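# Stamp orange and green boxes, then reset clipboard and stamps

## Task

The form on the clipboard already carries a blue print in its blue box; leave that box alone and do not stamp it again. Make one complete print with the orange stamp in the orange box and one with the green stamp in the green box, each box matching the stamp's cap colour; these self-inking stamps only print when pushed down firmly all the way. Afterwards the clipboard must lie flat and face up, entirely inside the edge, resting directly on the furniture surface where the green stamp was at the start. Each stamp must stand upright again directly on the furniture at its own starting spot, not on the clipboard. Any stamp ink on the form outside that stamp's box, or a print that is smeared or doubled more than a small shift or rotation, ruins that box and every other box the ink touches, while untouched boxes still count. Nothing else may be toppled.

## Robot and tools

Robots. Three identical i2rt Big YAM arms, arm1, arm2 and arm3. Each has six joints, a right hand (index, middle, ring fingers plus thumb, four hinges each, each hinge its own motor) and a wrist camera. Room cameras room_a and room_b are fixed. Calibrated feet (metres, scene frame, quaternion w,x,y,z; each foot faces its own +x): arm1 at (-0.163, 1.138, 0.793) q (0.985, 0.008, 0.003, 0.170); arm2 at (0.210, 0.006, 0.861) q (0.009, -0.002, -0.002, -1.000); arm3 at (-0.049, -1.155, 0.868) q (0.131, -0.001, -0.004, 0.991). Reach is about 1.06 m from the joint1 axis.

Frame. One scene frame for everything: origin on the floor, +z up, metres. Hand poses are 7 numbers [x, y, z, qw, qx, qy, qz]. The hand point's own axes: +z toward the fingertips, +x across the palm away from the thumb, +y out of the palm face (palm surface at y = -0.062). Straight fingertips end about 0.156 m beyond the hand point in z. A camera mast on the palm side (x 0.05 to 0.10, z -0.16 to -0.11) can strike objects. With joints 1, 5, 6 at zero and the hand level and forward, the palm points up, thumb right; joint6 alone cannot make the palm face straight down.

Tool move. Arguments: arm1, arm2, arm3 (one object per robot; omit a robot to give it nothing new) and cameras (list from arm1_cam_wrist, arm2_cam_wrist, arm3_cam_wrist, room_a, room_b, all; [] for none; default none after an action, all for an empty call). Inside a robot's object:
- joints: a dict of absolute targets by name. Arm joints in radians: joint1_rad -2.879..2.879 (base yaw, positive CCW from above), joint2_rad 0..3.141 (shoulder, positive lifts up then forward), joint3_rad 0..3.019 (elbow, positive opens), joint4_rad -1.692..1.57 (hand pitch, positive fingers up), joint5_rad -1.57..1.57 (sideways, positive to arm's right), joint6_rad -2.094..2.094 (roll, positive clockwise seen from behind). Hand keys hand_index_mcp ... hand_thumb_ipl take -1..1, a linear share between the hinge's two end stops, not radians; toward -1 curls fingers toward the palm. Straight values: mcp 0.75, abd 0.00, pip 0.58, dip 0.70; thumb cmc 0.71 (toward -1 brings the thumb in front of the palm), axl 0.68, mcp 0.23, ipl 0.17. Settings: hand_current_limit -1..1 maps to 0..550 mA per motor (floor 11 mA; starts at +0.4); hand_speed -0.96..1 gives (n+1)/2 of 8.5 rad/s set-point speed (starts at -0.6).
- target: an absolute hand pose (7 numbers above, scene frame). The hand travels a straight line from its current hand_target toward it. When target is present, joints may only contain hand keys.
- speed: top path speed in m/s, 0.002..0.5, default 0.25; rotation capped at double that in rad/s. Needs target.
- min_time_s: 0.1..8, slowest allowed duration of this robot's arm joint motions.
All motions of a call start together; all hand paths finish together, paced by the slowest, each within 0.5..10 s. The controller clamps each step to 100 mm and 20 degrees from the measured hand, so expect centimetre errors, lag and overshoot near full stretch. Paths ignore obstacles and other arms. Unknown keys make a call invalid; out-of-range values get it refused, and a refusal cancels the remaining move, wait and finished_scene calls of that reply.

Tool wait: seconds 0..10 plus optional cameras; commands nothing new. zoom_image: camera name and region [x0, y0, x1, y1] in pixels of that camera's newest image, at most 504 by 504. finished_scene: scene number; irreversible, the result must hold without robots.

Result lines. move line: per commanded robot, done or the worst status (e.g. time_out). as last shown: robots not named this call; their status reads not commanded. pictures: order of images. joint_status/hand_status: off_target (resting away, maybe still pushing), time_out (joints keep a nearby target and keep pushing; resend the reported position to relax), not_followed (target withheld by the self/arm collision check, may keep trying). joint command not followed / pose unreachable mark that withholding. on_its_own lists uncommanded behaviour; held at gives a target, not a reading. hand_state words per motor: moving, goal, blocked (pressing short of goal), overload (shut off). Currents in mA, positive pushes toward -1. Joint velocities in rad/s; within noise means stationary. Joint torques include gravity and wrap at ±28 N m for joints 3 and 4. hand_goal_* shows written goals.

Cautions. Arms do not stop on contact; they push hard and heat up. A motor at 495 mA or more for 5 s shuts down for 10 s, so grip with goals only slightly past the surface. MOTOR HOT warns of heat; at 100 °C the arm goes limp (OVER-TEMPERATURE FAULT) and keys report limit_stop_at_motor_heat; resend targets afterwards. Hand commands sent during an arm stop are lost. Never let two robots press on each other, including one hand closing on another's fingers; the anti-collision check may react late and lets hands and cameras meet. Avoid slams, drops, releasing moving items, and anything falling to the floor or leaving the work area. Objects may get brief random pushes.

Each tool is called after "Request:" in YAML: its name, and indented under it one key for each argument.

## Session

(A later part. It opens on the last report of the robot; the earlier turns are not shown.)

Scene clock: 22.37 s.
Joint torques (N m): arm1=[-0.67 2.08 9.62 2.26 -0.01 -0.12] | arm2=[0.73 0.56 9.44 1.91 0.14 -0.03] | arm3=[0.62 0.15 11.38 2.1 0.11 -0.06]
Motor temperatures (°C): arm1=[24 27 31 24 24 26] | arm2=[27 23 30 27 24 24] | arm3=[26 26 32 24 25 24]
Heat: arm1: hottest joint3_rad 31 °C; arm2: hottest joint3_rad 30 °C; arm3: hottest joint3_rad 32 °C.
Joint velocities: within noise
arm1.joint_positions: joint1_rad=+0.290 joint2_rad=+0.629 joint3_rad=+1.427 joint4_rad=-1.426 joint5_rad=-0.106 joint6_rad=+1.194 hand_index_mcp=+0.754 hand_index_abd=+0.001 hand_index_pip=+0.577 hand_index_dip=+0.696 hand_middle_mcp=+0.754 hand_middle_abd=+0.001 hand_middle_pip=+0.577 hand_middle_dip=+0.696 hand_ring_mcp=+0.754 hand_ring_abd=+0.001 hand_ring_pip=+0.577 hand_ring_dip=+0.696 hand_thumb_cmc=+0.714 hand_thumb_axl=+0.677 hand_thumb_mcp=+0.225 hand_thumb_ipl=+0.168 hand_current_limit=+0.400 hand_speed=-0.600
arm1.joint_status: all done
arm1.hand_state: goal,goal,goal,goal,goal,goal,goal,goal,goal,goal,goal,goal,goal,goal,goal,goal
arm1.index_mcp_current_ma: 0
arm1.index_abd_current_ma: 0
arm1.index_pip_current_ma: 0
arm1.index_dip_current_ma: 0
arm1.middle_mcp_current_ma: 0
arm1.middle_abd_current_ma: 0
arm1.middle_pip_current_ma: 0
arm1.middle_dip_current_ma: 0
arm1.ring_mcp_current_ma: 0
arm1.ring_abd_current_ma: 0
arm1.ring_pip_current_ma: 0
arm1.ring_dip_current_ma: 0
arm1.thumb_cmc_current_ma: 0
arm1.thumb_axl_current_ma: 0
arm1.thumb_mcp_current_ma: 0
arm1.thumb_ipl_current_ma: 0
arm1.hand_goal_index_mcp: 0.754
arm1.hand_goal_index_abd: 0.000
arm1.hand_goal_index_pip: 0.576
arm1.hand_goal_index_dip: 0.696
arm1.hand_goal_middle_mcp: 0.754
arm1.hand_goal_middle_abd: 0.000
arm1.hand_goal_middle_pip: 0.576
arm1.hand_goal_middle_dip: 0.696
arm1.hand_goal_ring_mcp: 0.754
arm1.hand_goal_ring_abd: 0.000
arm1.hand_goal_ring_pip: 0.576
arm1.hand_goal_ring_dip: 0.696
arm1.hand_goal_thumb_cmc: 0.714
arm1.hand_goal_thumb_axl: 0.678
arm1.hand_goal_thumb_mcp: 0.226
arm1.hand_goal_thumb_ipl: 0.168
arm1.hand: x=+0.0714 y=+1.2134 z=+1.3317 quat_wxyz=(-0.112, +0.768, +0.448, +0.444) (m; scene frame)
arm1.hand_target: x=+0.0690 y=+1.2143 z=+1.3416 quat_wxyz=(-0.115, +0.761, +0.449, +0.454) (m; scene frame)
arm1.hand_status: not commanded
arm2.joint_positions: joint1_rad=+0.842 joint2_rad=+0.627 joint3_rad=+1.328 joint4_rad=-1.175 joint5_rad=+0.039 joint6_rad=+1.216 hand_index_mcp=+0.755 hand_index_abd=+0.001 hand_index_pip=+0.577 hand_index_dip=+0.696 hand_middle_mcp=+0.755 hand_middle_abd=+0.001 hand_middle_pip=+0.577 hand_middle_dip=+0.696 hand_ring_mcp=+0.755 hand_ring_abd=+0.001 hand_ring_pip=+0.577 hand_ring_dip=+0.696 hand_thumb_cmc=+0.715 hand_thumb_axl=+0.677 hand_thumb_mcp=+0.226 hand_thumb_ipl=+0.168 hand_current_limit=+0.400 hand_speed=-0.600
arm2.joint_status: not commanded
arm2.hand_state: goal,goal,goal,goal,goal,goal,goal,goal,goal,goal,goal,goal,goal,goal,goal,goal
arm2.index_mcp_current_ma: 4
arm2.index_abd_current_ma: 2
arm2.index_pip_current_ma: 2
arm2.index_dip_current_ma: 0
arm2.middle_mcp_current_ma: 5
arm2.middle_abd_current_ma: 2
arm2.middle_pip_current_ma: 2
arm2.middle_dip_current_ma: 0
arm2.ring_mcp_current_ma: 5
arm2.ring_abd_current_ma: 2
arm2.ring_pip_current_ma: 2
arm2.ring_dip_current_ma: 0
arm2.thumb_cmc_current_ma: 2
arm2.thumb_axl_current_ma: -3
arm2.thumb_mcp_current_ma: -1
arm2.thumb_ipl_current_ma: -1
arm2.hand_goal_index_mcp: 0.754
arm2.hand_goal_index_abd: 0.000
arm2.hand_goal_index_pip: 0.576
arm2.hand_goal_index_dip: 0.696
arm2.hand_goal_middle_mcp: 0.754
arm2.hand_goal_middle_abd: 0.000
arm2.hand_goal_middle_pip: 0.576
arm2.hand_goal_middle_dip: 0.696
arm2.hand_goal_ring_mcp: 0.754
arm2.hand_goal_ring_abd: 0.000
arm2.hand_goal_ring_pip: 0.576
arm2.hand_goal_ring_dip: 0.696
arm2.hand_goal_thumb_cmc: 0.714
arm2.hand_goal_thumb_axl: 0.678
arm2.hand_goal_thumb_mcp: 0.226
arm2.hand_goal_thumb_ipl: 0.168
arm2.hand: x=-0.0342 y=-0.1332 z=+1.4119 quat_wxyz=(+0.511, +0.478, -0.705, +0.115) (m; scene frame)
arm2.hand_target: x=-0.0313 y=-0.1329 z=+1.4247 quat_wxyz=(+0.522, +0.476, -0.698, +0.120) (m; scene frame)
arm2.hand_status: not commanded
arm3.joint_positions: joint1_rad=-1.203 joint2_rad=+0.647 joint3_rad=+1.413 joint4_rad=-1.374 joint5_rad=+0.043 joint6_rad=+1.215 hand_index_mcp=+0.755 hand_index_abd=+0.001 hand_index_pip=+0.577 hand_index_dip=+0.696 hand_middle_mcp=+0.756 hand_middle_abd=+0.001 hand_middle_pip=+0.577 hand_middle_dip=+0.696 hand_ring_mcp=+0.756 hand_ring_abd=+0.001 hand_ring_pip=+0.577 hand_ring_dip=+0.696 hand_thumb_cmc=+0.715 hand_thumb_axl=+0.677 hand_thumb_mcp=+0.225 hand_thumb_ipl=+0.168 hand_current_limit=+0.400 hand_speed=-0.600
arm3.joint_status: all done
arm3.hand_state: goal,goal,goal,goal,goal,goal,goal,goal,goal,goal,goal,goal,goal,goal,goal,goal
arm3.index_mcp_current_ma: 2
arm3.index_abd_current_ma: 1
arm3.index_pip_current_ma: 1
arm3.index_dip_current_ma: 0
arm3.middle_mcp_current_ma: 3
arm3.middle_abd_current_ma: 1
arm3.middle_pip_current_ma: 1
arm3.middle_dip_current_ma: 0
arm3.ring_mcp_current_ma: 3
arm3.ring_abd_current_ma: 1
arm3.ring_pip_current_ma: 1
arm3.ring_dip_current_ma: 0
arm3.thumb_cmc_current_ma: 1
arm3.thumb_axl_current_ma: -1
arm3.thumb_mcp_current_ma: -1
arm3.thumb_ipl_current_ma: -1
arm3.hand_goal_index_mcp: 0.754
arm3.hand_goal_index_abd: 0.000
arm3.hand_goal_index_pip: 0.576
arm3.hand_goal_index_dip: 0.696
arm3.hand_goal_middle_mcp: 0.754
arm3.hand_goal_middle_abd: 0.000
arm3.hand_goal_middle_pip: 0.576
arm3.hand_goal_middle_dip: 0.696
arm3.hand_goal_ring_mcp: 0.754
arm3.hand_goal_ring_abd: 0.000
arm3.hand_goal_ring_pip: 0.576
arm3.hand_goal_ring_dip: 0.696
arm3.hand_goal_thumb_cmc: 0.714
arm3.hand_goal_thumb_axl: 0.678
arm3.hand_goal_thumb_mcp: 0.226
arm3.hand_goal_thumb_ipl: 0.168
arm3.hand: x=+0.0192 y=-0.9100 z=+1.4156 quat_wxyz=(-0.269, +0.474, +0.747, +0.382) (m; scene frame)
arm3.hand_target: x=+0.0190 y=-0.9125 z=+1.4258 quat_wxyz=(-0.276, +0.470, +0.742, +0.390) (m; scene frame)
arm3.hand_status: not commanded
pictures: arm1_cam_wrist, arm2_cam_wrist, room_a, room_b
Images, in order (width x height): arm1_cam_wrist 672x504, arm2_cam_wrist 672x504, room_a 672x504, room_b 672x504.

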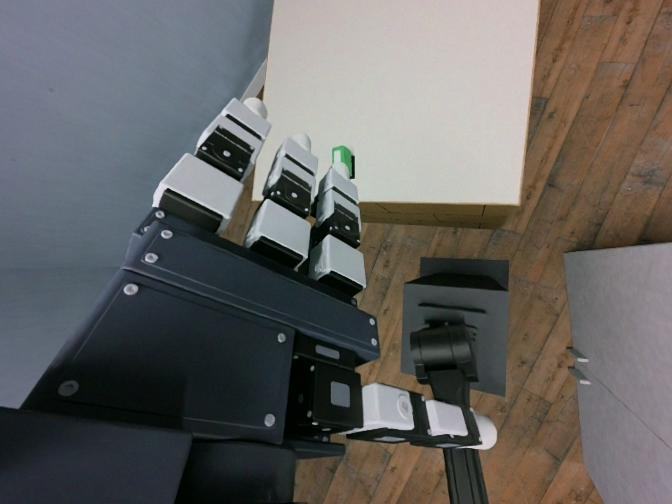

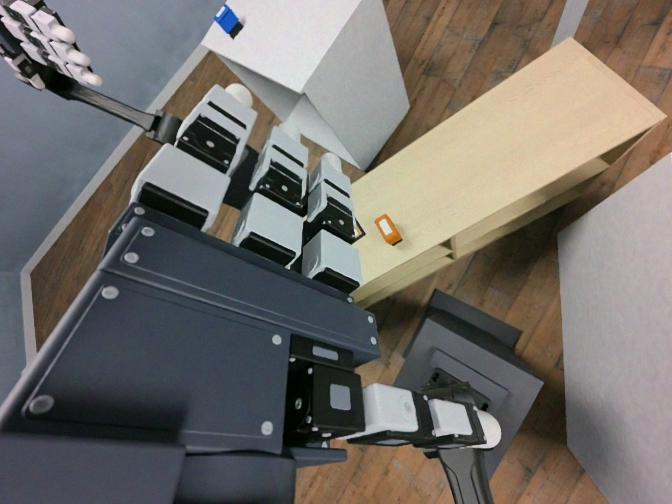

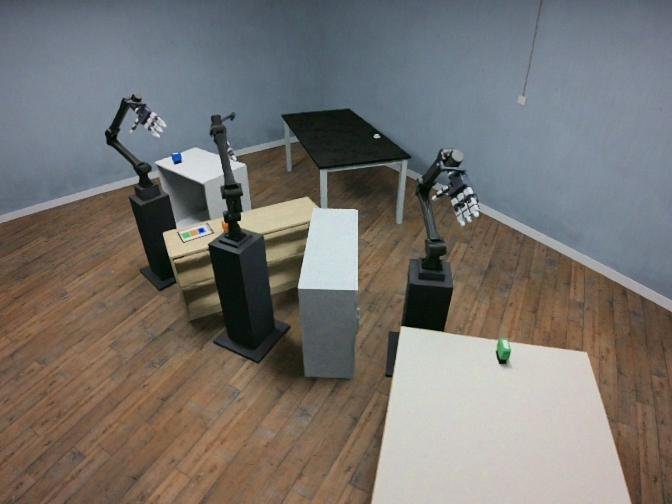

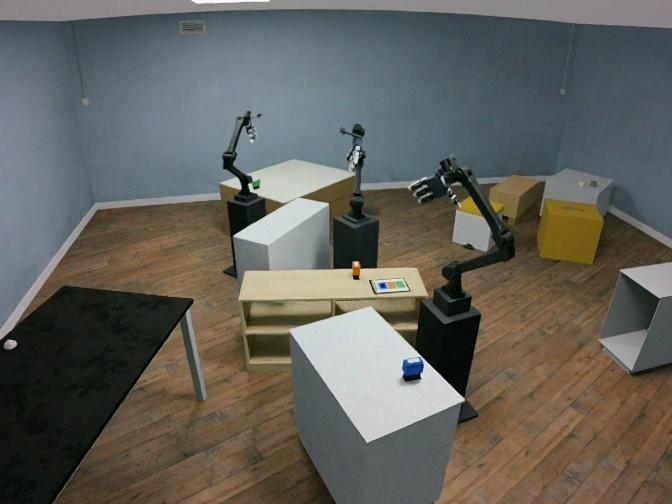

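Request:
move:
  arm2: {"joints": {"joint1_rad": 1.3}}
  cameras: ["arm2_cam_wrist"]

Request:
zoom_image:
  camera: "arm2_cam_wrist"
  region: [300, 90, 552, 340]

Scene clock: 27.70 s.
Joint torques (N m): arm1=[-0.67 2.08 9.63 2.26 -0.02 -0.13] | arm2=[0.73 0.56 9.46 1.92 0.13 -0.03] | arm3=[0.62 0.15 11.4 2.09 0.11 -0.06]
Motor temperatures (°C): arm1=[24 27 31 24 24 26] | arm2=[27 23 31 27 24 24] | arm3=[26 26 32 24 25 24]
Heat: arm1: hottest joint3_rad 31 °C; arm2: hottest joint3_rad 31 °C; arm3: hottest joint3_rad 32 °C.
move: arm2 done
Joint velocities: within noise
arm1, arm3: as last shown
arm2.joint_positions: joint1_rad=+1.291 joint2_rad=+0.627 joint3_rad=+1.328 joint4_rad=-1.175 joint5_rad=+0.039 joint6_rad=+1.216 hand_index_mcp=+0.755 hand_index_abd=+0.001 hand_index_pip=+0.577 hand_index_dip=+0.696 hand_middle_mcp=+0.756 hand_middle_abd=+0.001 hand_middle_pip=+0.577 hand_middle_dip=+0.696 hand_ring_mcp=+0.756 hand_ring_abd=+0.001 hand_ring_pip=+0.577 hand_ring_dip=+0.696 hand_thumb_cmc=+0.715 hand_thumb_axl=+0.677 hand_thumb_mcp=+0.226 hand_thumb_ipl=+0.168 hand_current_limit=+0.400 hand_speed=-0.600
arm2.joint_status: all done
arm2.hand_state: goal,goal,goal,goal,goal,goal,goal,goal,goal,goal,goal,goal,goal,goal,goal,goal
arm2.index_mcp_current_ma: 5
arm2.index_abd_current_ma: 2
arm2.index_pip_current_ma: 2
arm2.index_dip_current_ma: 0
arm2.middle_mcp_current_ma: 5
arm2.middle_abd_current_ma: 2
arm2.middle_pip_current_ma: 2
arm2.middle_dip_current_ma: 0
arm2.ring_mcp_current_ma: 6
arm2.ring_abd_current_ma: 2
arm2.ring_pip_current_ma: 2
arm2.ring_dip_current_ma: 0
arm2.thumb_cmc_current_ma: 2
arm2.thumb_axl_current_ma: -3
arm2.thumb_mcp_current_ma: -1
arm2.thumb_ipl_current_ma: -1
arm2.hand_goal_index_mcp: 0.754
arm2.hand_goal_index_abd: 0.000
arm2.hand_goal_index_pip: 0.576
arm2.hand_goal_index_dip: 0.696
arm2.hand_goal_middle_mcp: 0.754
arm2.hand_goal_middle_abd: 0.000
arm2.hand_goal_middle_pip: 0.576
arm2.hand_goal_middle_dip: 0.696
arm2.hand_goal_ring_mcp: 0.754
arm2.hand_goal_ring_abd: 0.000
arm2.hand_goal_ring_pip: 0.576
arm2.hand_goal_ring_dip: 0.696
arm2.hand_goal_thumb_cmc: 0.714
arm2.hand_goal_thumb_axl: 0.678
arm2.hand_goal_thumb_mcp: 0.226
arm2.hand_goal_thumb_ipl: 0.168
arm2.hand: x=+0.0515 y=-0.2263 z=+1.4120 quat_wxyz=(+0.473, +0.623, -0.581, +0.225) (m; scene frame)
arm2.hand_target: x=+0.0543 y=-0.2249 z=+1.4248 quat_wxyz=(+0.483, +0.620, -0.573, +0.232) (m; scene frame)
arm2.hand_status: not commanded
pictures: arm2_cam_wrist
Images, in order (width x height): arm2_cam_wrist 672x504.

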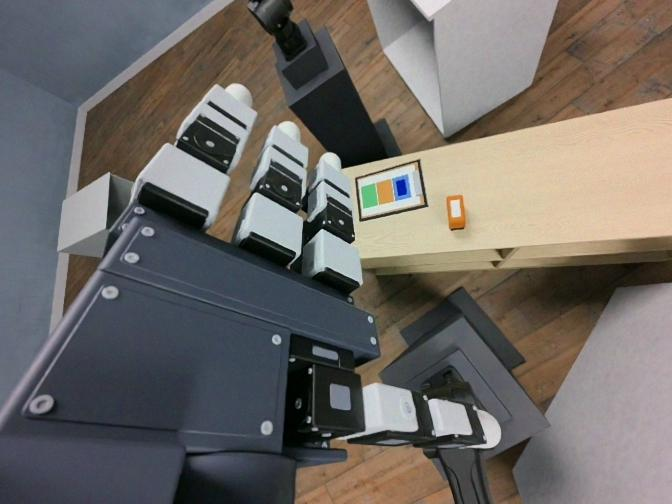

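Scaled by 2.000 from the camera's 672x504 image, which has a finer 960x720 frame.

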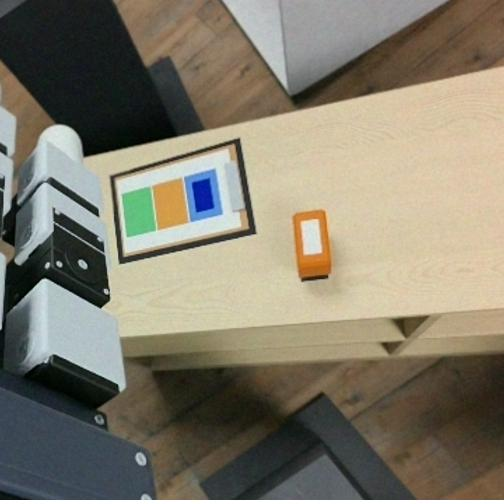

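Request:
move:
  arm3: {"target": [0.031, -0.619, 0.95, 0, 0.2855, 0.958, 0], "speed": 0.4}
  cameras: ["arm2_cam_wrist", "arm3_cam_wrist"]

Request:
zoom_image:
  camera: "arm2_cam_wrist"
  region: [300, 90, 552, 340]

Scene clock: 31.50 s.
Joint torques (N m): arm1=[-0.62 1.96 9.62 2.25 -0.01 -0.13] | arm2=[0.79 0.56 9.47 1.92 0.13 -0.03] | arm3=[0.73 -17.32 12.68 0.03 0.16 -0.08]
Motor temperatures (°C): arm1=[24 27 31 24 24 26] | arm2=[27 23 31 27 24 24] | arm3=[26 26 33 24 25 24]
Heat: arm1: hottest joint3_rad 31 °C; arm2: hottest joint3_rad 31 °C; arm3: hottest joint3_rad 33 °C.
move: arm3 off_target
Joint velocities: within noise
arm1, arm2: as last shown
arm3.joint_positions: joint1_rad=-1.343 joint2_rad=+1.703 joint3_rad=+1.195 joint4_rad=-1.116 joint5_rad=-0.006 joint6_rad=+0.560 hand_index_mcp=+0.753 hand_index_abd=+0.001 hand_index_pip=+0.577 hand_index_dip=+0.696 hand_middle_mcp=+0.753 hand_middle_abd=+0.001 hand_middle_pip=+0.577 hand_middle_dip=+0.696 hand_ring_mcp=+0.753 hand_ring_abd=+0.001 hand_ring_pip=+0.577 hand_ring_dip=+0.696 hand_thumb_cmc=+0.715 hand_thumb_axl=+0.677 hand_thumb_mcp=+0.223 hand_thumb_ipl=+0.168 hand_current_limit=+0.400 hand_speed=-0.600
arm3.joint_status: not commanded
arm3.hand_state: goal,goal,goal,goal,goal,goal,goal,goal,goal,goal,goal,goal,goal,goal,goal,goal
arm3.index_mcp_current_ma: -1
arm3.index_abd_current_ma: 1
arm3.index_pip_current_ma: 1
arm3.index_dip_current_ma: 0
arm3.middle_mcp_current_ma: -1
arm3.middle_abd_current_ma: 1
arm3.middle_pip_current_ma: 1
arm3.middle_dip_current_ma: 0
arm3.ring_mcp_current_ma: -1
arm3.ring_abd_current_ma: 1
arm3.ring_pip_current_ma: 1
arm3.ring_dip_current_ma: 0
arm3.thumb_cmc_current_ma: 1
arm3.thumb_axl_current_ma: -1
arm3.thumb_mcp_current_ma: -7
arm3.thumb_ipl_current_ma: -1
arm3.hand_goal_index_mcp: 0.754
arm3.hand_goal_index_abd: 0.000
arm3.hand_goal_index_pip: 0.576
arm3.hand_goal_index_dip: 0.696
arm3.hand_goal_middle_mcp: 0.754
arm3.hand_goal_middle_abd: 0.000
arm3.hand_goal_middle_pip: 0.576
arm3.hand_goal_middle_dip: 0.696
arm3.hand_goal_ring_mcp: 0.754
arm3.hand_goal_ring_abd: 0.000
arm3.hand_goal_ring_pip: 0.576
arm3.hand_goal_ring_dip: 0.696
arm3.hand_goal_thumb_cmc: 0.714
arm3.hand_goal_thumb_axl: 0.678
arm3.hand_goal_thumb_mcp: 0.226
arm3.hand_goal_thumb_ipl: 0.168
arm3.hand: x=+0.0333 y=-0.6385 z=+0.9323 quat_wxyz=(+0.005, +0.293, +0.956, -0.022) (m; scene frame)
arm3.hand_target: x=+0.0309 y=-0.6199 z=+0.9503 quat_wxyz=(+0.000, +0.286, +0.958, +0.000) (m; scene frame)
arm3.hand_status: off_target (0.026 m and 2.8 deg from the pose sent, 0.549 m and 63.4 deg at the start)
pictures: arm2_cam_wrist, arm3_cam_wrist
Images, in order (width x height): arm2_cam_wrist 672x504, arm3_cam_wrist 672x504.

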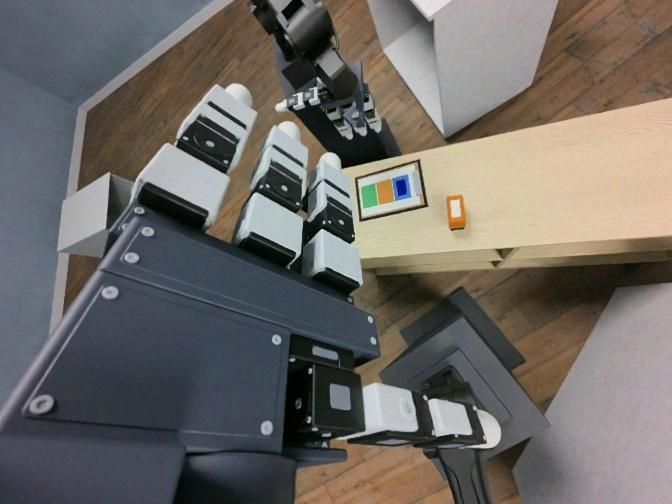

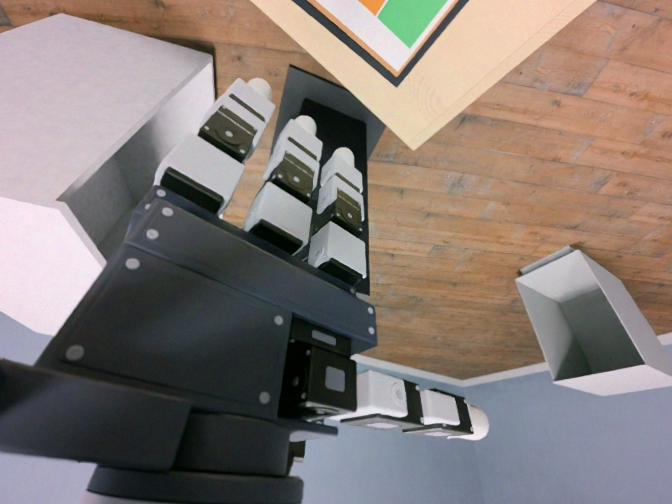

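Scaled by 2.000 from the camera's 672x504 image, which has a finer 960x720 frame.

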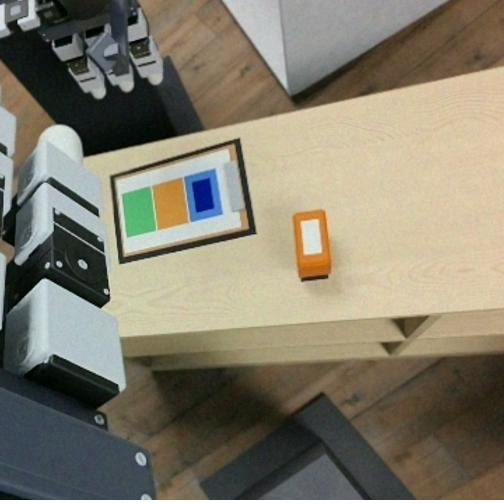

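Request:
move:
  arm3: {"target": [0.0, -0.60, 0.815, 0, 0.2855, 0.958, 0], "speed": 0.2}
  cameras: ["arm2_cam_wrist", "arm3_cam_wrist"]

Request:
zoom_image:
  camera: "arm2_cam_wrist"
  region: [320, 90, 460, 240]

Scene clock: 33.73 s.
Joint torques (N m): arm1=[-0.67 2.02 9.63 2.26 -0.01 -0.13] | arm2=[0.79 0.56 9.46 1.91 0.14 -0.03] | arm3=[0.73 -18.84 7.46 0.53 0.13 0.14]
Motor temperatures (°C): arm1=[24 26 31 24 24 26] | arm2=[27 23 31 27 24 24] | arm3=[26 26 33 24 25 24]
Heat: arm1: hottest joint3_rad 31 °C; arm2: hottest joint3_rad 31 °C; arm3: hottest joint3_rad 33 °C.
move: arm3 done
Joint velocities: within noise
arm1, arm2: as last shown
arm3.joint_positions: joint1_rad=-1.278 joint2_rad=+1.943 joint3_rad=+1.176 joint4_rad=-0.819 joint5_rad=-0.006 joint6_rad=+0.603 hand_index_mcp=+0.753 hand_index_abd=+0.001 hand_index_pip=+0.577 hand_index_dip=+0.696 hand_middle_mcp=+0.753 hand_middle_abd=+0.001 hand_middle_pip=+0.577 hand_middle_dip=+0.696 hand_ring_mcp=+0.753 hand_ring_abd=+0.001 hand_ring_pip=+0.577 hand_ring_dip=+0.696 hand_thumb_cmc=+0.715 hand_thumb_axl=+0.677 hand_thumb_mcp=+0.223 hand_thumb_ipl=+0.168 hand_current_limit=+0.400 hand_speed=-0.600
arm3.joint_status: not commanded
arm3.hand_state: goal,goal,goal,goal,goal,goal,goal,goal,goal,goal,goal,goal,goal,goal,goal,goal
arm3.index_mcp_current_ma: -1
arm3.index_abd_current_ma: 1
arm3.index_pip_current_ma: 1
arm3.index_dip_current_ma: 0
arm3.middle_mcp_current_ma: -1
arm3.middle_abd_current_ma: 1
arm3.middle_pip_current_ma: 1
arm3.middle_dip_current_ma: 0
arm3.ring_mcp_current_ma: -1
arm3.ring_abd_current_ma: 1
arm3.ring_pip_current_ma: 1
arm3.ring_dip_current_ma: 0
arm3.thumb_cmc_current_ma: 1
arm3.thumb_axl_current_ma: -1
arm3.thumb_mcp_current_ma: -7
arm3.thumb_ipl_current_ma: -1
arm3.hand_goal_index_mcp: 0.754
arm3.hand_goal_index_abd: 0.000
arm3.hand_goal_index_pip: 0.576
arm3.hand_goal_index_dip: 0.696
arm3.hand_goal_middle_mcp: 0.754
arm3.hand_goal_middle_abd: 0.000
arm3.hand_goal_middle_pip: 0.576
arm3.hand_goal_middle_dip: 0.696
arm3.hand_goal_ring_mcp: 0.754
arm3.hand_goal_ring_abd: 0.000
arm3.hand_goal_ring_pip: 0.576
arm3.hand_goal_ring_dip: 0.696
arm3.hand_goal_thumb_cmc: 0.714
arm3.hand_goal_thumb_axl: 0.678
arm3.hand_goal_thumb_mcp: 0.226
arm3.hand_goal_thumb_ipl: 0.168
arm3.hand: x=+0.0016 y=-0.6019 z=+0.8166 quat_wxyz=(+0.000, +0.283, +0.959, -0.004) (m; scene frame)
arm3.hand_target: x=+0.0001 y=-0.6001 z=+0.8150 quat_wxyz=(+0.000, +0.286, +0.958, +0.000) (m; scene frame)
arm3.hand_status: done (0.003 m and 0.6 deg from the pose sent, 0.128 m and 2.7 deg at the start)
pictures: arm2_cam_wrist, arm3_cam_wrist
Images, in order (width x height): arm2_cam_wrist 672x504, arm3_cam_wrist 672x504.

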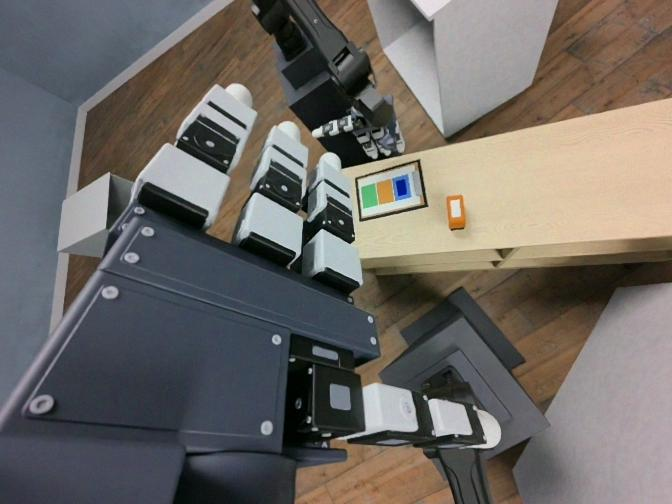

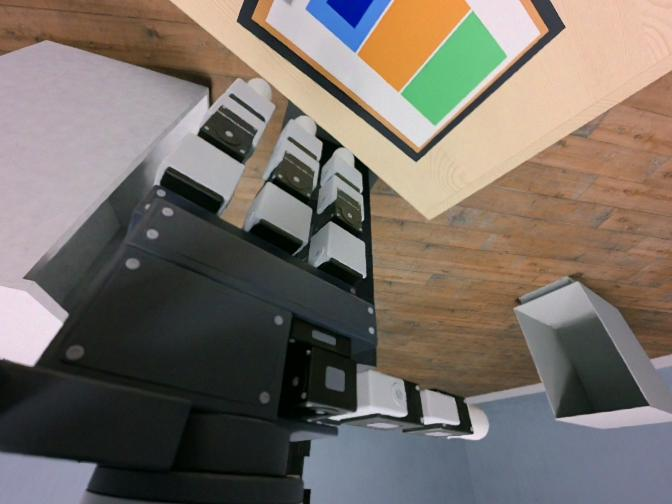

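Scaled by 3.360 from the camera's 672x504 image, which has a finer 960x720 frame.

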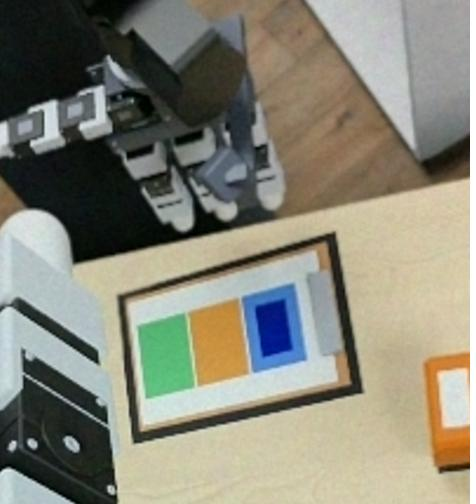

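Request:
move:
  arm3: {"target": [-0.003, -0.607, 0.752, 0, 0.2855, 0.958, 0], "speed": 0.15}
  cameras: ["arm2_cam_wrist", "arm3_cam_wrist"]

Request:
zoom_image:
  camera: "arm2_cam_wrist"
  region: [320, 90, 460, 240]

Scene clock: 35.70 s.
Joint torques (N m): arm1=[-0.73 1.96 9.65 2.26 -0.01 -0.13] | arm2=[0.79 0.62 9.47 1.91 0.13 -0.04] | arm3=[0.97 -19.25 6.49 0.53 0.13 0.13]
Motor temperatures (°C): arm1=[24 26 31 24 24 26] | arm2=[27 23 31 27 24 24] | arm3=[26 26 32 24 25 24]
Heat: arm1: hottest joint3_rad 31 °C; arm2: hottest joint3_rad 31 °C; arm3: hottest joint3_rad 32 °C.
move: arm3 done
Joint velocities: within noise
arm1, arm2: as last shown
arm3.joint_positions: joint1_rad=-1.274 joint2_rad=+2.055 joint3_rad=+1.137 joint4_rad=-0.669 joint5_rad=-0.006 joint6_rad=+0.610 hand_index_mcp=+0.753 hand_index_abd=+0.001 hand_index_pip=+0.577 hand_index_dip=+0.696 hand_middle_mcp=+0.753 hand_middle_abd=+0.001 hand_middle_pip=+0.577 hand_middle_dip=+0.696 hand_ring_mcp=+0.753 hand_ring_abd=+0.001 hand_ring_pip=+0.577 hand_ring_dip=+0.696 hand_thumb_cmc=+0.715 hand_thumb_axl=+0.677 hand_thumb_mcp=+0.223 hand_thumb_ipl=+0.168 hand_current_limit=+0.400 hand_speed=-0.600
arm3.joint_status: not commanded
arm3.hand_state: goal,goal,goal,goal,goal,goal,goal,goal,goal,goal,goal,goal,goal,goal,goal,goal
arm3.index_mcp_current_ma: -1
arm3.index_abd_current_ma: 1
arm3.index_pip_current_ma: 1
arm3.index_dip_current_ma: 0
arm3.middle_mcp_current_ma: -1
arm3.middle_abd_current_ma: 1
arm3.middle_pip_current_ma: 1
arm3.middle_dip_current_ma: 0
arm3.ring_mcp_current_ma: -1
arm3.ring_abd_current_ma: 1
arm3.ring_pip_current_ma: 1
arm3.ring_dip_current_ma: 0
arm3.thumb_cmc_current_ma: 1
arm3.thumb_axl_current_ma: -1
arm3.thumb_mcp_current_ma: -7
arm3.thumb_ipl_current_ma: -1
arm3.hand_goal_index_mcp: 0.754
arm3.hand_goal_index_abd: 0.000
arm3.hand_goal_index_pip: 0.576
arm3.hand_goal_index_dip: 0.696
arm3.hand_goal_middle_mcp: 0.754
arm3.hand_goal_middle_abd: 0.000
arm3.hand_goal_middle_pip: 0.576
arm3.hand_goal_middle_dip: 0.696
arm3.hand_goal_ring_mcp: 0.754
arm3.hand_goal_ring_abd: 0.000
arm3.hand_goal_ring_pip: 0.576
arm3.hand_goal_ring_dip: 0.696
arm3.hand_goal_thumb_cmc: 0.714
arm3.hand_goal_thumb_axl: 0.678
arm3.hand_goal_thumb_mcp: 0.226
arm3.hand_goal_thumb_ipl: 0.168
arm3.hand: x=+0.0004 y=-0.6092 z=+0.7539 quat_wxyz=(+0.000, +0.284, +0.959, -0.004) (m; scene frame)
arm3.hand_target: x=-0.0031 y=-0.6071 z=+0.7520 quat_wxyz=(+0.000, +0.285, +0.958, +0.000) (m; scene frame)
arm3.hand_status: done (0.004 m and 0.5 deg from the pose sent, 0.065 m and 0.6 deg at the start)
pictures: arm2_cam_wrist, arm3_cam_wrist
Images, in order (width x height): arm2_cam_wrist 672x504, arm3_cam_wrist 672x504.

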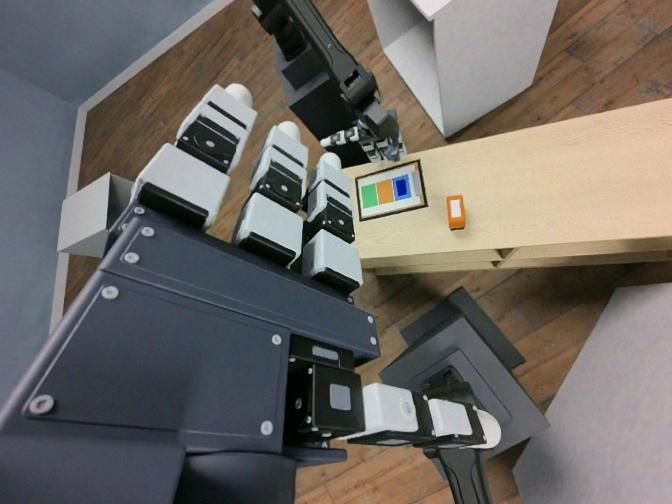

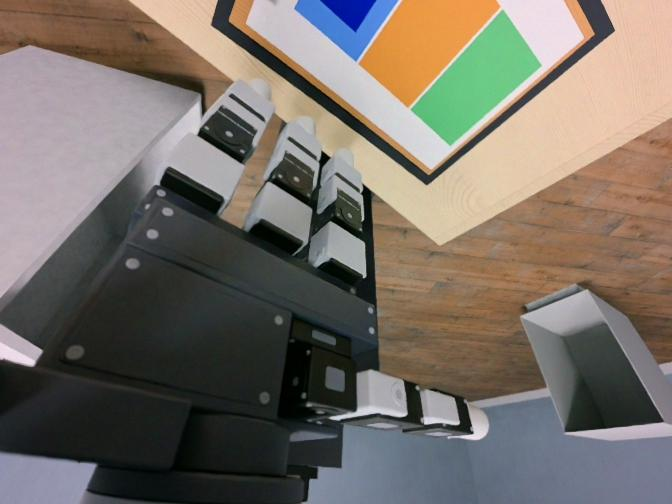

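Scaled by 3.360 from the camera's 672x504 image, which has a finer 960x720 frame.

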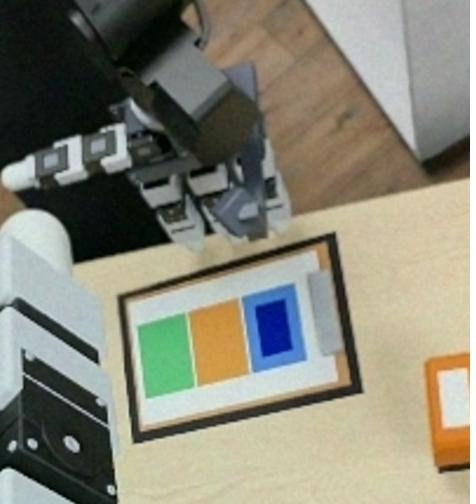

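Request:
move:
  arm3: {"target": [-0.004, -0.605, 0.739, 0, 0.2855, 0.958, 0], "speed": 0.04}
  cameras: ["arm2_cam_wrist"]

Request:
zoom_image:
  camera: "arm2_cam_wrist"
  region: [340, 130, 440, 210]

Scene clock: 36.87 s.
Joint torques (N m): arm1=[-0.67 2.08 9.62 2.26 -0.01 -0.13] | arm2=[0.79 0.62 9.46 1.92 0.14 -0.03] | arm3=[0.97 -18.02 6.94 0.59 0.14 0.13]
Motor temperatures (°C): arm1=[24 26 31 24 24 26] | arm2=[27 23 31 27 24 24] | arm3=[26 26 32 24 25 24]
Heat: arm1: hottest joint3_rad 31 °C; arm2: hottest joint3_rad 31 °C; arm3: hottest joint3_rad 32 °C.
move: arm3 done
Joint velocities: within noise
arm1, arm2: as last shown
arm3.joint_positions: joint1_rad=-1.272 joint2_rad=+2.071 joint3_rad=+1.137 joint4_rad=-0.646 joint5_rad=-0.006 joint6_rad=+0.612 hand_index_mcp=+0.753 hand_index_abd=+0.001 hand_index_pip=+0.577 hand_index_dip=+0.696 hand_middle_mcp=+0.753 hand_middle_abd=+0.001 hand_middle_pip=+0.577 hand_middle_dip=+0.696 hand_ring_mcp=+0.753 hand_ring_abd=+0.001 hand_ring_pip=+0.577 hand_ring_dip=+0.696 hand_thumb_cmc=+0.715 hand_thumb_axl=+0.677 hand_thumb_mcp=+0.223 hand_thumb_ipl=+0.168 hand_current_limit=+0.400 hand_speed=-0.600
arm3.joint_status: not commanded
arm3.hand_state: goal,goal,goal,goal,goal,goal,goal,goal,goal,goal,goal,goal,goal,goal,goal,goal
arm3.index_mcp_current_ma: -1
arm3.index_abd_current_ma: 1
arm3.index_pip_current_ma: 1
arm3.index_dip_current_ma: 0
arm3.middle_mcp_current_ma: -1
arm3.middle_abd_current_ma: 1
arm3.middle_pip_current_ma: 1
arm3.middle_dip_current_ma: 0
arm3.ring_mcp_current_ma: -1
arm3.ring_abd_current_ma: 1
arm3.ring_pip_current_ma: 1
arm3.ring_dip_current_ma: 0
arm3.thumb_cmc_current_ma: 1
arm3.thumb_axl_current_ma: -1
arm3.thumb_mcp_current_ma: -7
arm3.thumb_ipl_current_ma: -1
arm3.hand_goal_index_mcp: 0.754
arm3.hand_goal_index_abd: 0.000
arm3.hand_goal_index_pip: 0.576
arm3.hand_goal_index_dip: 0.696
arm3.hand_goal_middle_mcp: 0.754
arm3.hand_goal_middle_abd: 0.000
arm3.hand_goal_middle_pip: 0.576
arm3.hand_goal_middle_dip: 0.696
arm3.hand_goal_ring_mcp: 0.754
arm3.hand_goal_ring_abd: 0.000
arm3.hand_goal_ring_pip: 0.576
arm3.hand_goal_ring_dip: 0.696
arm3.hand_goal_thumb_cmc: 0.714
arm3.hand_goal_thumb_axl: 0.678
arm3.hand_goal_thumb_mcp: 0.226
arm3.hand_goal_thumb_ipl: 0.168
arm3.hand: x=-0.0005 y=-0.6073 z=+0.7470 quat_wxyz=(-0.001, +0.284, +0.959, -0.001) (m; scene frame)
arm3.hand_target: x=-0.0040 y=-0.6052 z=+0.7391 quat_wxyz=(+0.000, +0.285, +0.958, +0.000) (m; scene frame)
arm3.hand_status: done (0.009 m and 0.2 deg from the pose sent, 0.016 m and 0.5 deg at the start)
pictures: arm2_cam_wrist
Images, in order (width x height): arm2_cam_wrist 672x504.

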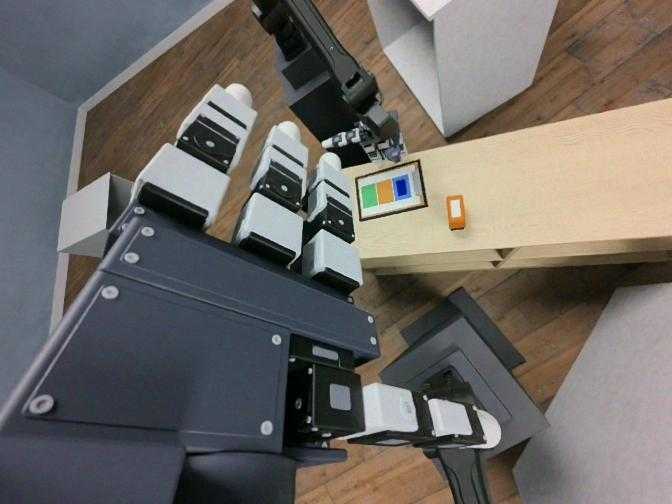

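Scaled by 5.040 from the camera's 672x504 image, which has a finer 960x720 frame.

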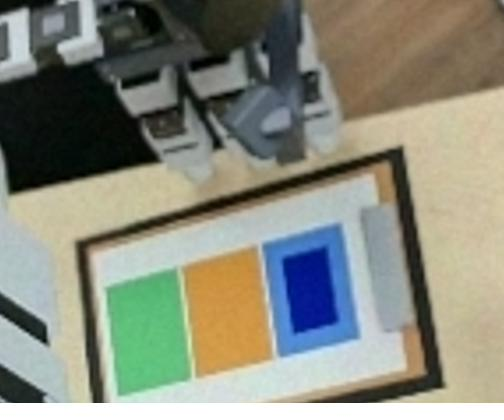

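Request:
move:
  arm3: {"target": [-0.004, -0.605, 0.729, 0, 0.2855, 0.958, 0], "speed": 0.04}
  cameras: []

Scene clock: 37.97 s.
Joint torques (N m): arm1=[-0.79 2.08 9.62 2.24 -0.02 -0.13] | arm2=[0.79 0.62 9.46 1.92 0.14 -0.03] | arm3=[0.97 -17.73 6.86 0.64 0.12 0.12]
Motor temperatures (°C): arm1=[24 26 31 24 24 26] | arm2=[27 23 31 27 24 24] | arm3=[26 26 32 24 25 24]
Heat: arm1: hottest joint3_rad 31 °C; arm2: hottest joint3_rad 31 °C; arm3: hottest joint3_rad 32 °C.
move: arm3 done
Joint velocities: within noise
arm1, arm2: as last shown
arm3.joint_positions: joint1_rad=-1.272 joint2_rad=+2.090 joint3_rad=+1.137 joint4_rad=-0.626 joint5_rad=-0.005 joint6_rad=+0.613 hand_index_mcp=+0.753 hand_index_abd=+0.000 hand_index_pip=+0.577 hand_index_dip=+0.696 hand_middle_mcp=+0.753 hand_middle_abd=+0.001 hand_middle_pip=+0.577 hand_middle_dip=+0.696 hand_ring_mcp=+0.753 hand_ring_abd=+0.001 hand_ring_pip=+0.577 hand_ring_dip=+0.696 hand_thumb_cmc=+0.715 hand_thumb_axl=+0.677 hand_thumb_mcp=+0.223 hand_thumb_ipl=+0.168 hand_current_limit=+0.400 hand_speed=-0.600
arm3.joint_status: not commanded
arm3.hand_state: goal,goal,goal,goal,goal,goal,goal,goal,goal,goal,goal,goal,goal,goal,goal,goal
arm3.index_mcp_current_ma: -1
arm3.index_abd_current_ma: 0
arm3.index_pip_current_ma: 1
arm3.index_dip_current_ma: 0
arm3.middle_mcp_current_ma: -1
arm3.middle_abd_current_ma: 1
arm3.middle_pip_current_ma: 1
arm3.middle_dip_current_ma: 0
arm3.ring_mcp_current_ma: -1
arm3.ring_abd_current_ma: 1
arm3.ring_pip_current_ma: 1
arm3.ring_dip_current_ma: 0
arm3.thumb_cmc_current_ma: 1
arm3.thumb_axl_current_ma: -1
arm3.thumb_mcp_current_ma: -7
arm3.thumb_ipl_current_ma: -1
arm3.hand_goal_index_mcp: 0.754
arm3.hand_goal_index_abd: 0.000
arm3.hand_goal_index_pip: 0.576
arm3.hand_goal_index_dip: 0.696
arm3.hand_goal_middle_mcp: 0.754
arm3.hand_goal_middle_abd: 0.000
arm3.hand_goal_middle_pip: 0.576
arm3.hand_goal_middle_dip: 0.696
arm3.hand_goal_ring_mcp: 0.754
arm3.hand_goal_ring_abd: 0.000
arm3.hand_goal_ring_pip: 0.576
arm3.hand_goal_ring_dip: 0.696
arm3.hand_goal_thumb_cmc: 0.714
arm3.hand_goal_thumb_axl: 0.678
arm3.hand_goal_thumb_mcp: 0.226
arm3.hand_goal_thumb_ipl: 0.168
arm3.hand: x=-0.0004 y=-0.6073 z=+0.7381 quat_wxyz=(-0.001, +0.285, +0.959, +0.000) (m; scene frame)
arm3.hand_target: x=-0.0039 y=-0.6053 z=+0.7291 quat_wxyz=(+0.000, +0.286, +0.958, +0.000) (m; scene frame)
arm3.hand_status: done (0.010 m and 0.1 deg from the pose sent, 0.018 m and 0.2 deg at the start)
pictures: none
No camera images: "cameras" was empty.

Request:
move:
  arm3: {"target": [-0.004, -0.605, 0.722, 0, 0.2855, 0.958, 0], "speed": 0.03}
  cameras: ["arm2_cam_wrist", "arm3_cam_wrist"]

Request:
zoom_image:
  camera: "arm2_cam_wrist"
  region: [340, 130, 440, 210]

Request:
zoom_image:
  camera: "arm3_cam_wrist"
  region: [220, 60, 420, 210]

Scene clock: 39.07 s.
Joint torques (N m): arm1=[-0.62 2.02 9.62 2.25 -0.02 -0.13] | arm2=[0.79 0.62 9.46 1.92 0.14 -0.03] | arm3=[0.91 -16.62 6.87 0.91 0.11 0.11]
Motor temperatures (°C): arm1=[24 26 31 24 24 26] | arm2=[27 23 32 27 24 24] | arm3=[26 26 32 24 25 24]
Heat: arm1: hottest joint3_rad 31 °C; arm2: hottest joint3_rad 32 °C; arm3: hottest joint3_rad 32 °C.
move: arm3 off_target
Joint velocities: within noise
arm1, arm2: as last shown
arm3.joint_positions: joint1_rad=-1.272 joint2_rad=+2.090 joint3_rad=+1.137 joint4_rad=-0.619 joint5_rad=-0.005 joint6_rad=+0.615 hand_index_mcp=+0.762 hand_index_abd=+0.003 hand_index_pip=+0.580 hand_index_dip=+0.698 hand_middle_mcp=+0.753 hand_middle_abd=+0.001 hand_middle_pip=+0.577 hand_middle_dip=+0.696 hand_ring_mcp=+0.753 hand_ring_abd=+0.001 hand_ring_pip=+0.577 hand_ring_dip=+0.696 hand_thumb_cmc=+0.715 hand_thumb_axl=+0.677 hand_thumb_mcp=+0.223 hand_thumb_ipl=+0.168 hand_current_limit=+0.400 hand_speed=-0.600
arm3.joint_status: not commanded
arm3.hand_state: goal,goal,goal,goal,goal,goal,goal,goal,goal,goal,goal,goal,goal,goal,goal,goal
arm3.index_mcp_current_ma: 19
arm3.index_abd_current_ma: 4
arm3.index_pip_current_ma: 9
arm3.index_dip_current_ma: 3
arm3.middle_mcp_current_ma: -1
arm3.middle_abd_current_ma: 1
arm3.middle_pip_current_ma: 1
arm3.middle_dip_current_ma: 0
arm3.ring_mcp_current_ma: -1
arm3.ring_abd_current_ma: 1
arm3.ring_pip_current_ma: 1
arm3.ring_dip_current_ma: 0
arm3.thumb_cmc_current_ma: 1
arm3.thumb_axl_current_ma: -1
arm3.thumb_mcp_current_ma: -7
arm3.thumb_ipl_current_ma: -1
arm3.hand_goal_index_mcp: 0.754
arm3.hand_goal_index_abd: 0.000
arm3.hand_goal_index_pip: 0.576
arm3.hand_goal_index_dip: 0.696
arm3.hand_goal_middle_mcp: 0.754
arm3.hand_goal_middle_abd: 0.000
arm3.hand_goal_middle_pip: 0.576
arm3.hand_goal_middle_dip: 0.696
arm3.hand_goal_ring_mcp: 0.754
arm3.hand_goal_ring_abd: 0.000
arm3.hand_goal_ring_pip: 0.576
arm3.hand_goal_ring_dip: 0.696
arm3.hand_goal_thumb_cmc: 0.714
arm3.hand_goal_thumb_axl: 0.678
arm3.hand_goal_thumb_mcp: 0.226
arm3.hand_goal_thumb_ipl: 0.168
arm3.hand: x=-0.0003 y=-0.6059 z=+0.7383 quat_wxyz=(-0.002, +0.286, +0.958, +0.003) (m; scene frame)
arm3.hand_target: x=-0.0039 y=-0.6057 z=+0.7224 quat_wxyz=(+0.000, +0.286, +0.958, +0.000) (m; scene frame)
arm3.hand_status: off_target (0.017 m and 0.4 deg from the pose sent, 0.017 m and 0.1 deg at the start)
pictures: arm2_cam_wrist, arm3_cam_wrist
Images, in order (width x height): arm2_cam_wrist 672x504, arm3_cam_wrist 672x504.

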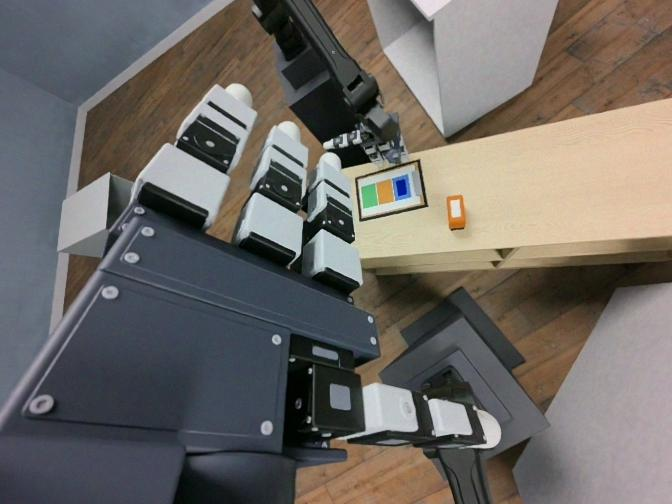

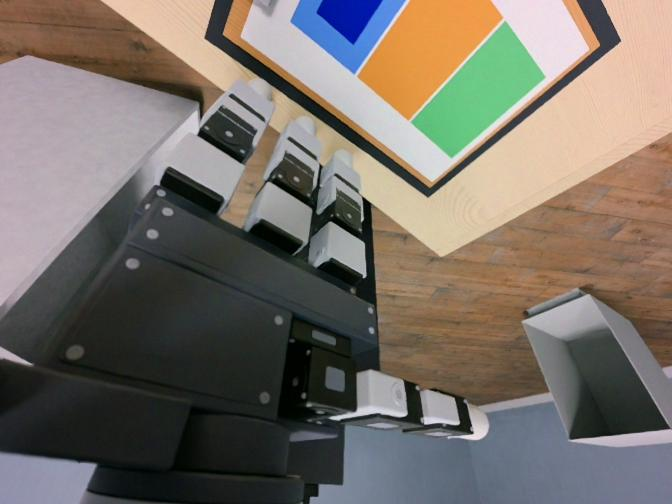

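Scaled by 5.040 from the camera's 672x504 image, which has a finer 960x720 frame.

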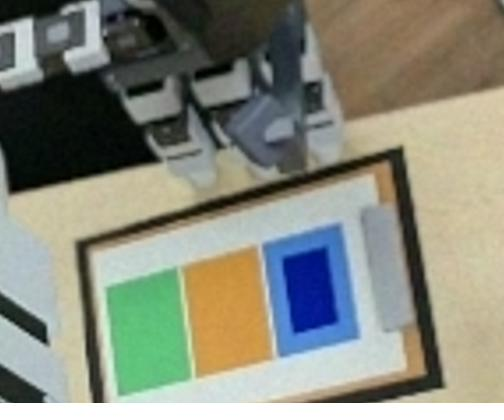

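Scaled by 2.520 from the camera's 672x504 image, which has a finer 960x720 frame.

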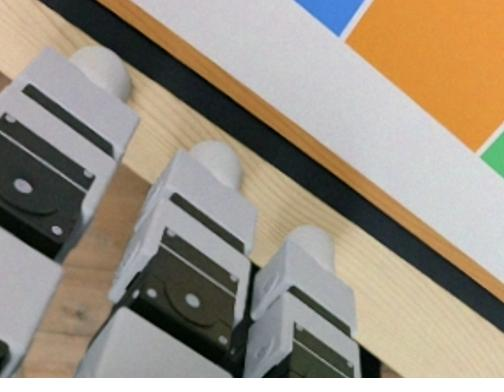

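Request:
move:
  arm3: {"target": [0.025, -0.561, 0.733, 0, 0.2855, 0.958, 0], "speed": 0.06}
  cameras: ["arm2_cam_wrist"]

Request:
zoom_image:
  camera: "arm2_cam_wrist"
  region: [330, 130, 480, 280]

Scene clock: 40.70 s.
Joint torques (N m): arm1=[-0.67 2.02 9.63 2.25 -0.01 -0.13] | arm2=[0.79 0.56 9.46 1.94 0.14 -0.03] | arm3=[-1.32 -17.9 11.12 0.59 0.57 -0.06]
Motor temperatures (°C): arm1=[24 26 31 24 24 26] | arm2=[27 23 32 27 24 24] | arm3=[26 26 32 24 25 24]
Heat: arm1: hottest joint3_rad 31 °C; arm2: hottest joint3_rad 32 °C; arm3: hottest joint3_rad 32 °C.
move: arm3 off_target
Joint velocities: within noise
arm1.joint_positions: joint1_rad=+0.290 joint2_rad=+0.629 joint3_rad=+1.427 joint4_rad=-1.426 joint5_rad=-0.106 joint6_rad=+1.194 hand_index_mcp=+0.754 hand_index_abd=+0.001 hand_index_pip=+0.577 hand_index_dip=+0.696 hand_middle_mcp=+0.754 hand_middle_abd=+0.001 hand_middle_pip=+0.577 hand_middle_dip=+0.696 hand_ring_mcp=+0.754 hand_ring_abd=+0.001 hand_ring_pip=+0.577 hand_ring_dip=+0.696 hand_thumb_cmc=+0.714 hand_thumb_axl=+0.677 hand_thumb_mcp=+0.225 hand_thumb_ipl=+0.168 hand_current_limit=+0.400 hand_speed=-0.600
arm1.joint_status: not commanded
arm1.hand_state: goal,goal,goal,goal,goal,goal,goal,goal,goal,goal,goal,goal,goal,goal,goal,goal
arm1.index_mcp_current_ma: 0
arm1.index_abd_current_ma: 0
arm1.index_pip_current_ma: 0
arm1.index_dip_current_ma: 0
arm1.middle_mcp_current_ma: 0
arm1.middle_abd_current_ma: 0
arm1.middle_pip_current_ma: 0
arm1.middle_dip_current_ma: 0
arm1.ring_mcp_current_ma: 0
arm1.ring_abd_current_ma: 0
arm1.ring_pip_current_ma: 0
arm1.ring_dip_current_ma: 0
arm1.thumb_cmc_current_ma: 0
arm1.thumb_axl_current_ma: 0
arm1.thumb_mcp_current_ma: 0
arm1.thumb_ipl_current_ma: 0
arm1.hand_goal_index_mcp: 0.754
arm1.hand_goal_index_abd: 0.000
arm1.hand_goal_index_pip: 0.576
arm1.hand_goal_index_dip: 0.696
arm1.hand_goal_middle_mcp: 0.754
arm1.hand_goal_middle_abd: 0.000
arm1.hand_goal_middle_pip: 0.576
arm1.hand_goal_middle_dip: 0.696
arm1.hand_goal_ring_mcp: 0.754
arm1.hand_goal_ring_abd: 0.000
arm1.hand_goal_ring_pip: 0.576
arm1.hand_goal_ring_dip: 0.696
arm1.hand_goal_thumb_cmc: 0.714
arm1.hand_goal_thumb_axl: 0.678
arm1.hand_goal_thumb_mcp: 0.226
arm1.hand_goal_thumb_ipl: 0.168
arm1.hand: x=+0.0714 y=+1.2134 z=+1.3317 quat_wxyz=(-0.112, +0.768, +0.448, +0.444) (m; scene frame)
arm1.hand_target: x=+0.0690 y=+1.2143 z=+1.3416 quat_wxyz=(-0.115, +0.761, +0.449, +0.454) (m; scene frame)
arm1.hand_status: not commanded
arm2: as last shown
arm3.joint_positions: joint1_rad=-1.300 joint2_rad=+2.137 joint3_rad=+1.238 joint4_rad=-0.713 joint5_rad=-0.016 joint6_rad=+0.574 hand_index_mcp=+0.778 hand_index_abd=+0.004 hand_index_pip=+0.591 hand_index_dip=+0.705 hand_middle_mcp=+0.787 hand_middle_abd=+0.002 hand_middle_pip=+0.597 hand_middle_dip=+0.705 hand_ring_mcp=+0.795 hand_ring_abd=+0.003 hand_ring_pip=+0.600 hand_ring_dip=+0.708 hand_thumb_cmc=+0.715 hand_thumb_axl=+0.677 hand_thumb_mcp=+0.223 hand_thumb_ipl=+0.168 hand_current_limit=+0.400 hand_speed=-0.600
arm3.joint_status: not commanded
arm3.hand_state: blocked,goal,goal,goal,blocked,goal,blocked,goal,blocked,goal,blocked,goal,goal,goal,goal,goal
arm3.index_mcp_current_ma: 75
arm3.index_abd_current_ma: 6
arm3.index_pip_current_ma: 39
arm3.index_dip_current_ma: 21
arm3.middle_mcp_current_ma: 110
arm3.middle_abd_current_ma: 3
arm3.middle_pip_current_ma: 60
arm3.middle_dip_current_ma: 20
arm3.ring_mcp_current_ma: 144
arm3.ring_abd_current_ma: 5
arm3.ring_pip_current_ma: 71
arm3.ring_dip_current_ma: 29
arm3.thumb_cmc_current_ma: 1
arm3.thumb_axl_current_ma: -1
arm3.thumb_mcp_current_ma: -7
arm3.thumb_ipl_current_ma: -1
arm3.hand_goal_index_mcp: 0.754
arm3.hand_goal_index_abd: 0.000
arm3.hand_goal_index_pip: 0.576
arm3.hand_goal_index_dip: 0.696
arm3.hand_goal_middle_mcp: 0.754
arm3.hand_goal_middle_abd: 0.000
arm3.hand_goal_middle_pip: 0.576
arm3.hand_goal_middle_dip: 0.696
arm3.hand_goal_ring_mcp: 0.754
arm3.hand_goal_ring_abd: 0.000
arm3.hand_goal_ring_pip: 0.576
arm3.hand_goal_ring_dip: 0.696
arm3.hand_goal_thumb_cmc: 0.714
arm3.hand_goal_thumb_axl: 0.678
arm3.hand_goal_thumb_mcp: 0.226
arm3.hand_goal_thumb_ipl: 0.168
arm3.hand: x=+0.0107 y=-0.5850 z=+0.7358 quat_wxyz=(-0.001, +0.280, +0.960, -0.018) (m; scene frame)
arm3.hand_target: x=+0.0251 y=-0.5624 z=+0.7342 quat_wxyz=(+0.000, +0.286, +0.958, +0.000) (m; scene frame)
arm3.hand_status: off_target (0.028 m and 2.2 deg from the pose sent, 0.052 m and 0.4 deg at the start)
pictures: arm2_cam_wrist
Images, in order (width x height): arm2_cam_wrist 672x504.

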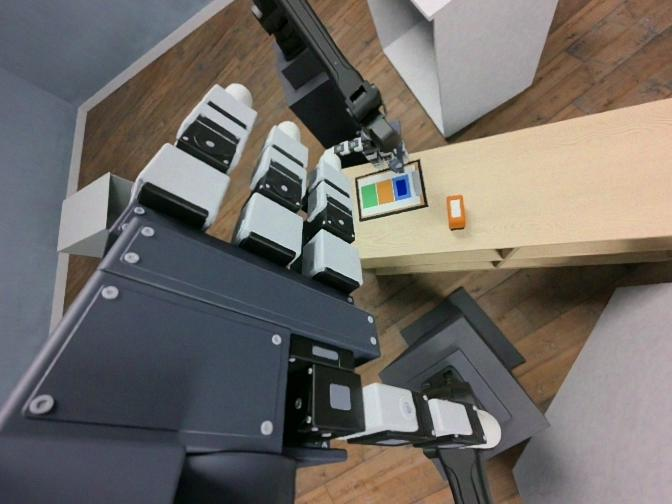

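Scaled by 3.360 from the camera's 672x504 image, which has a finer 960x720 frame.

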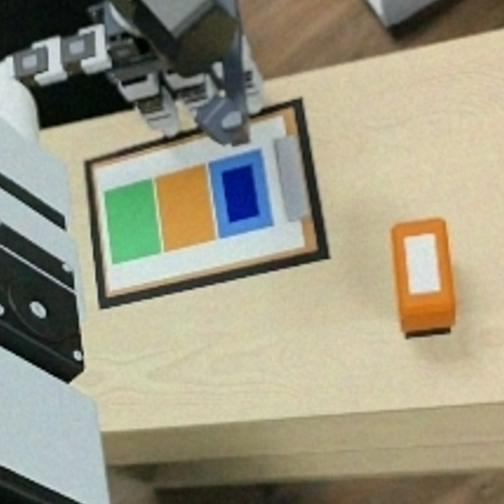

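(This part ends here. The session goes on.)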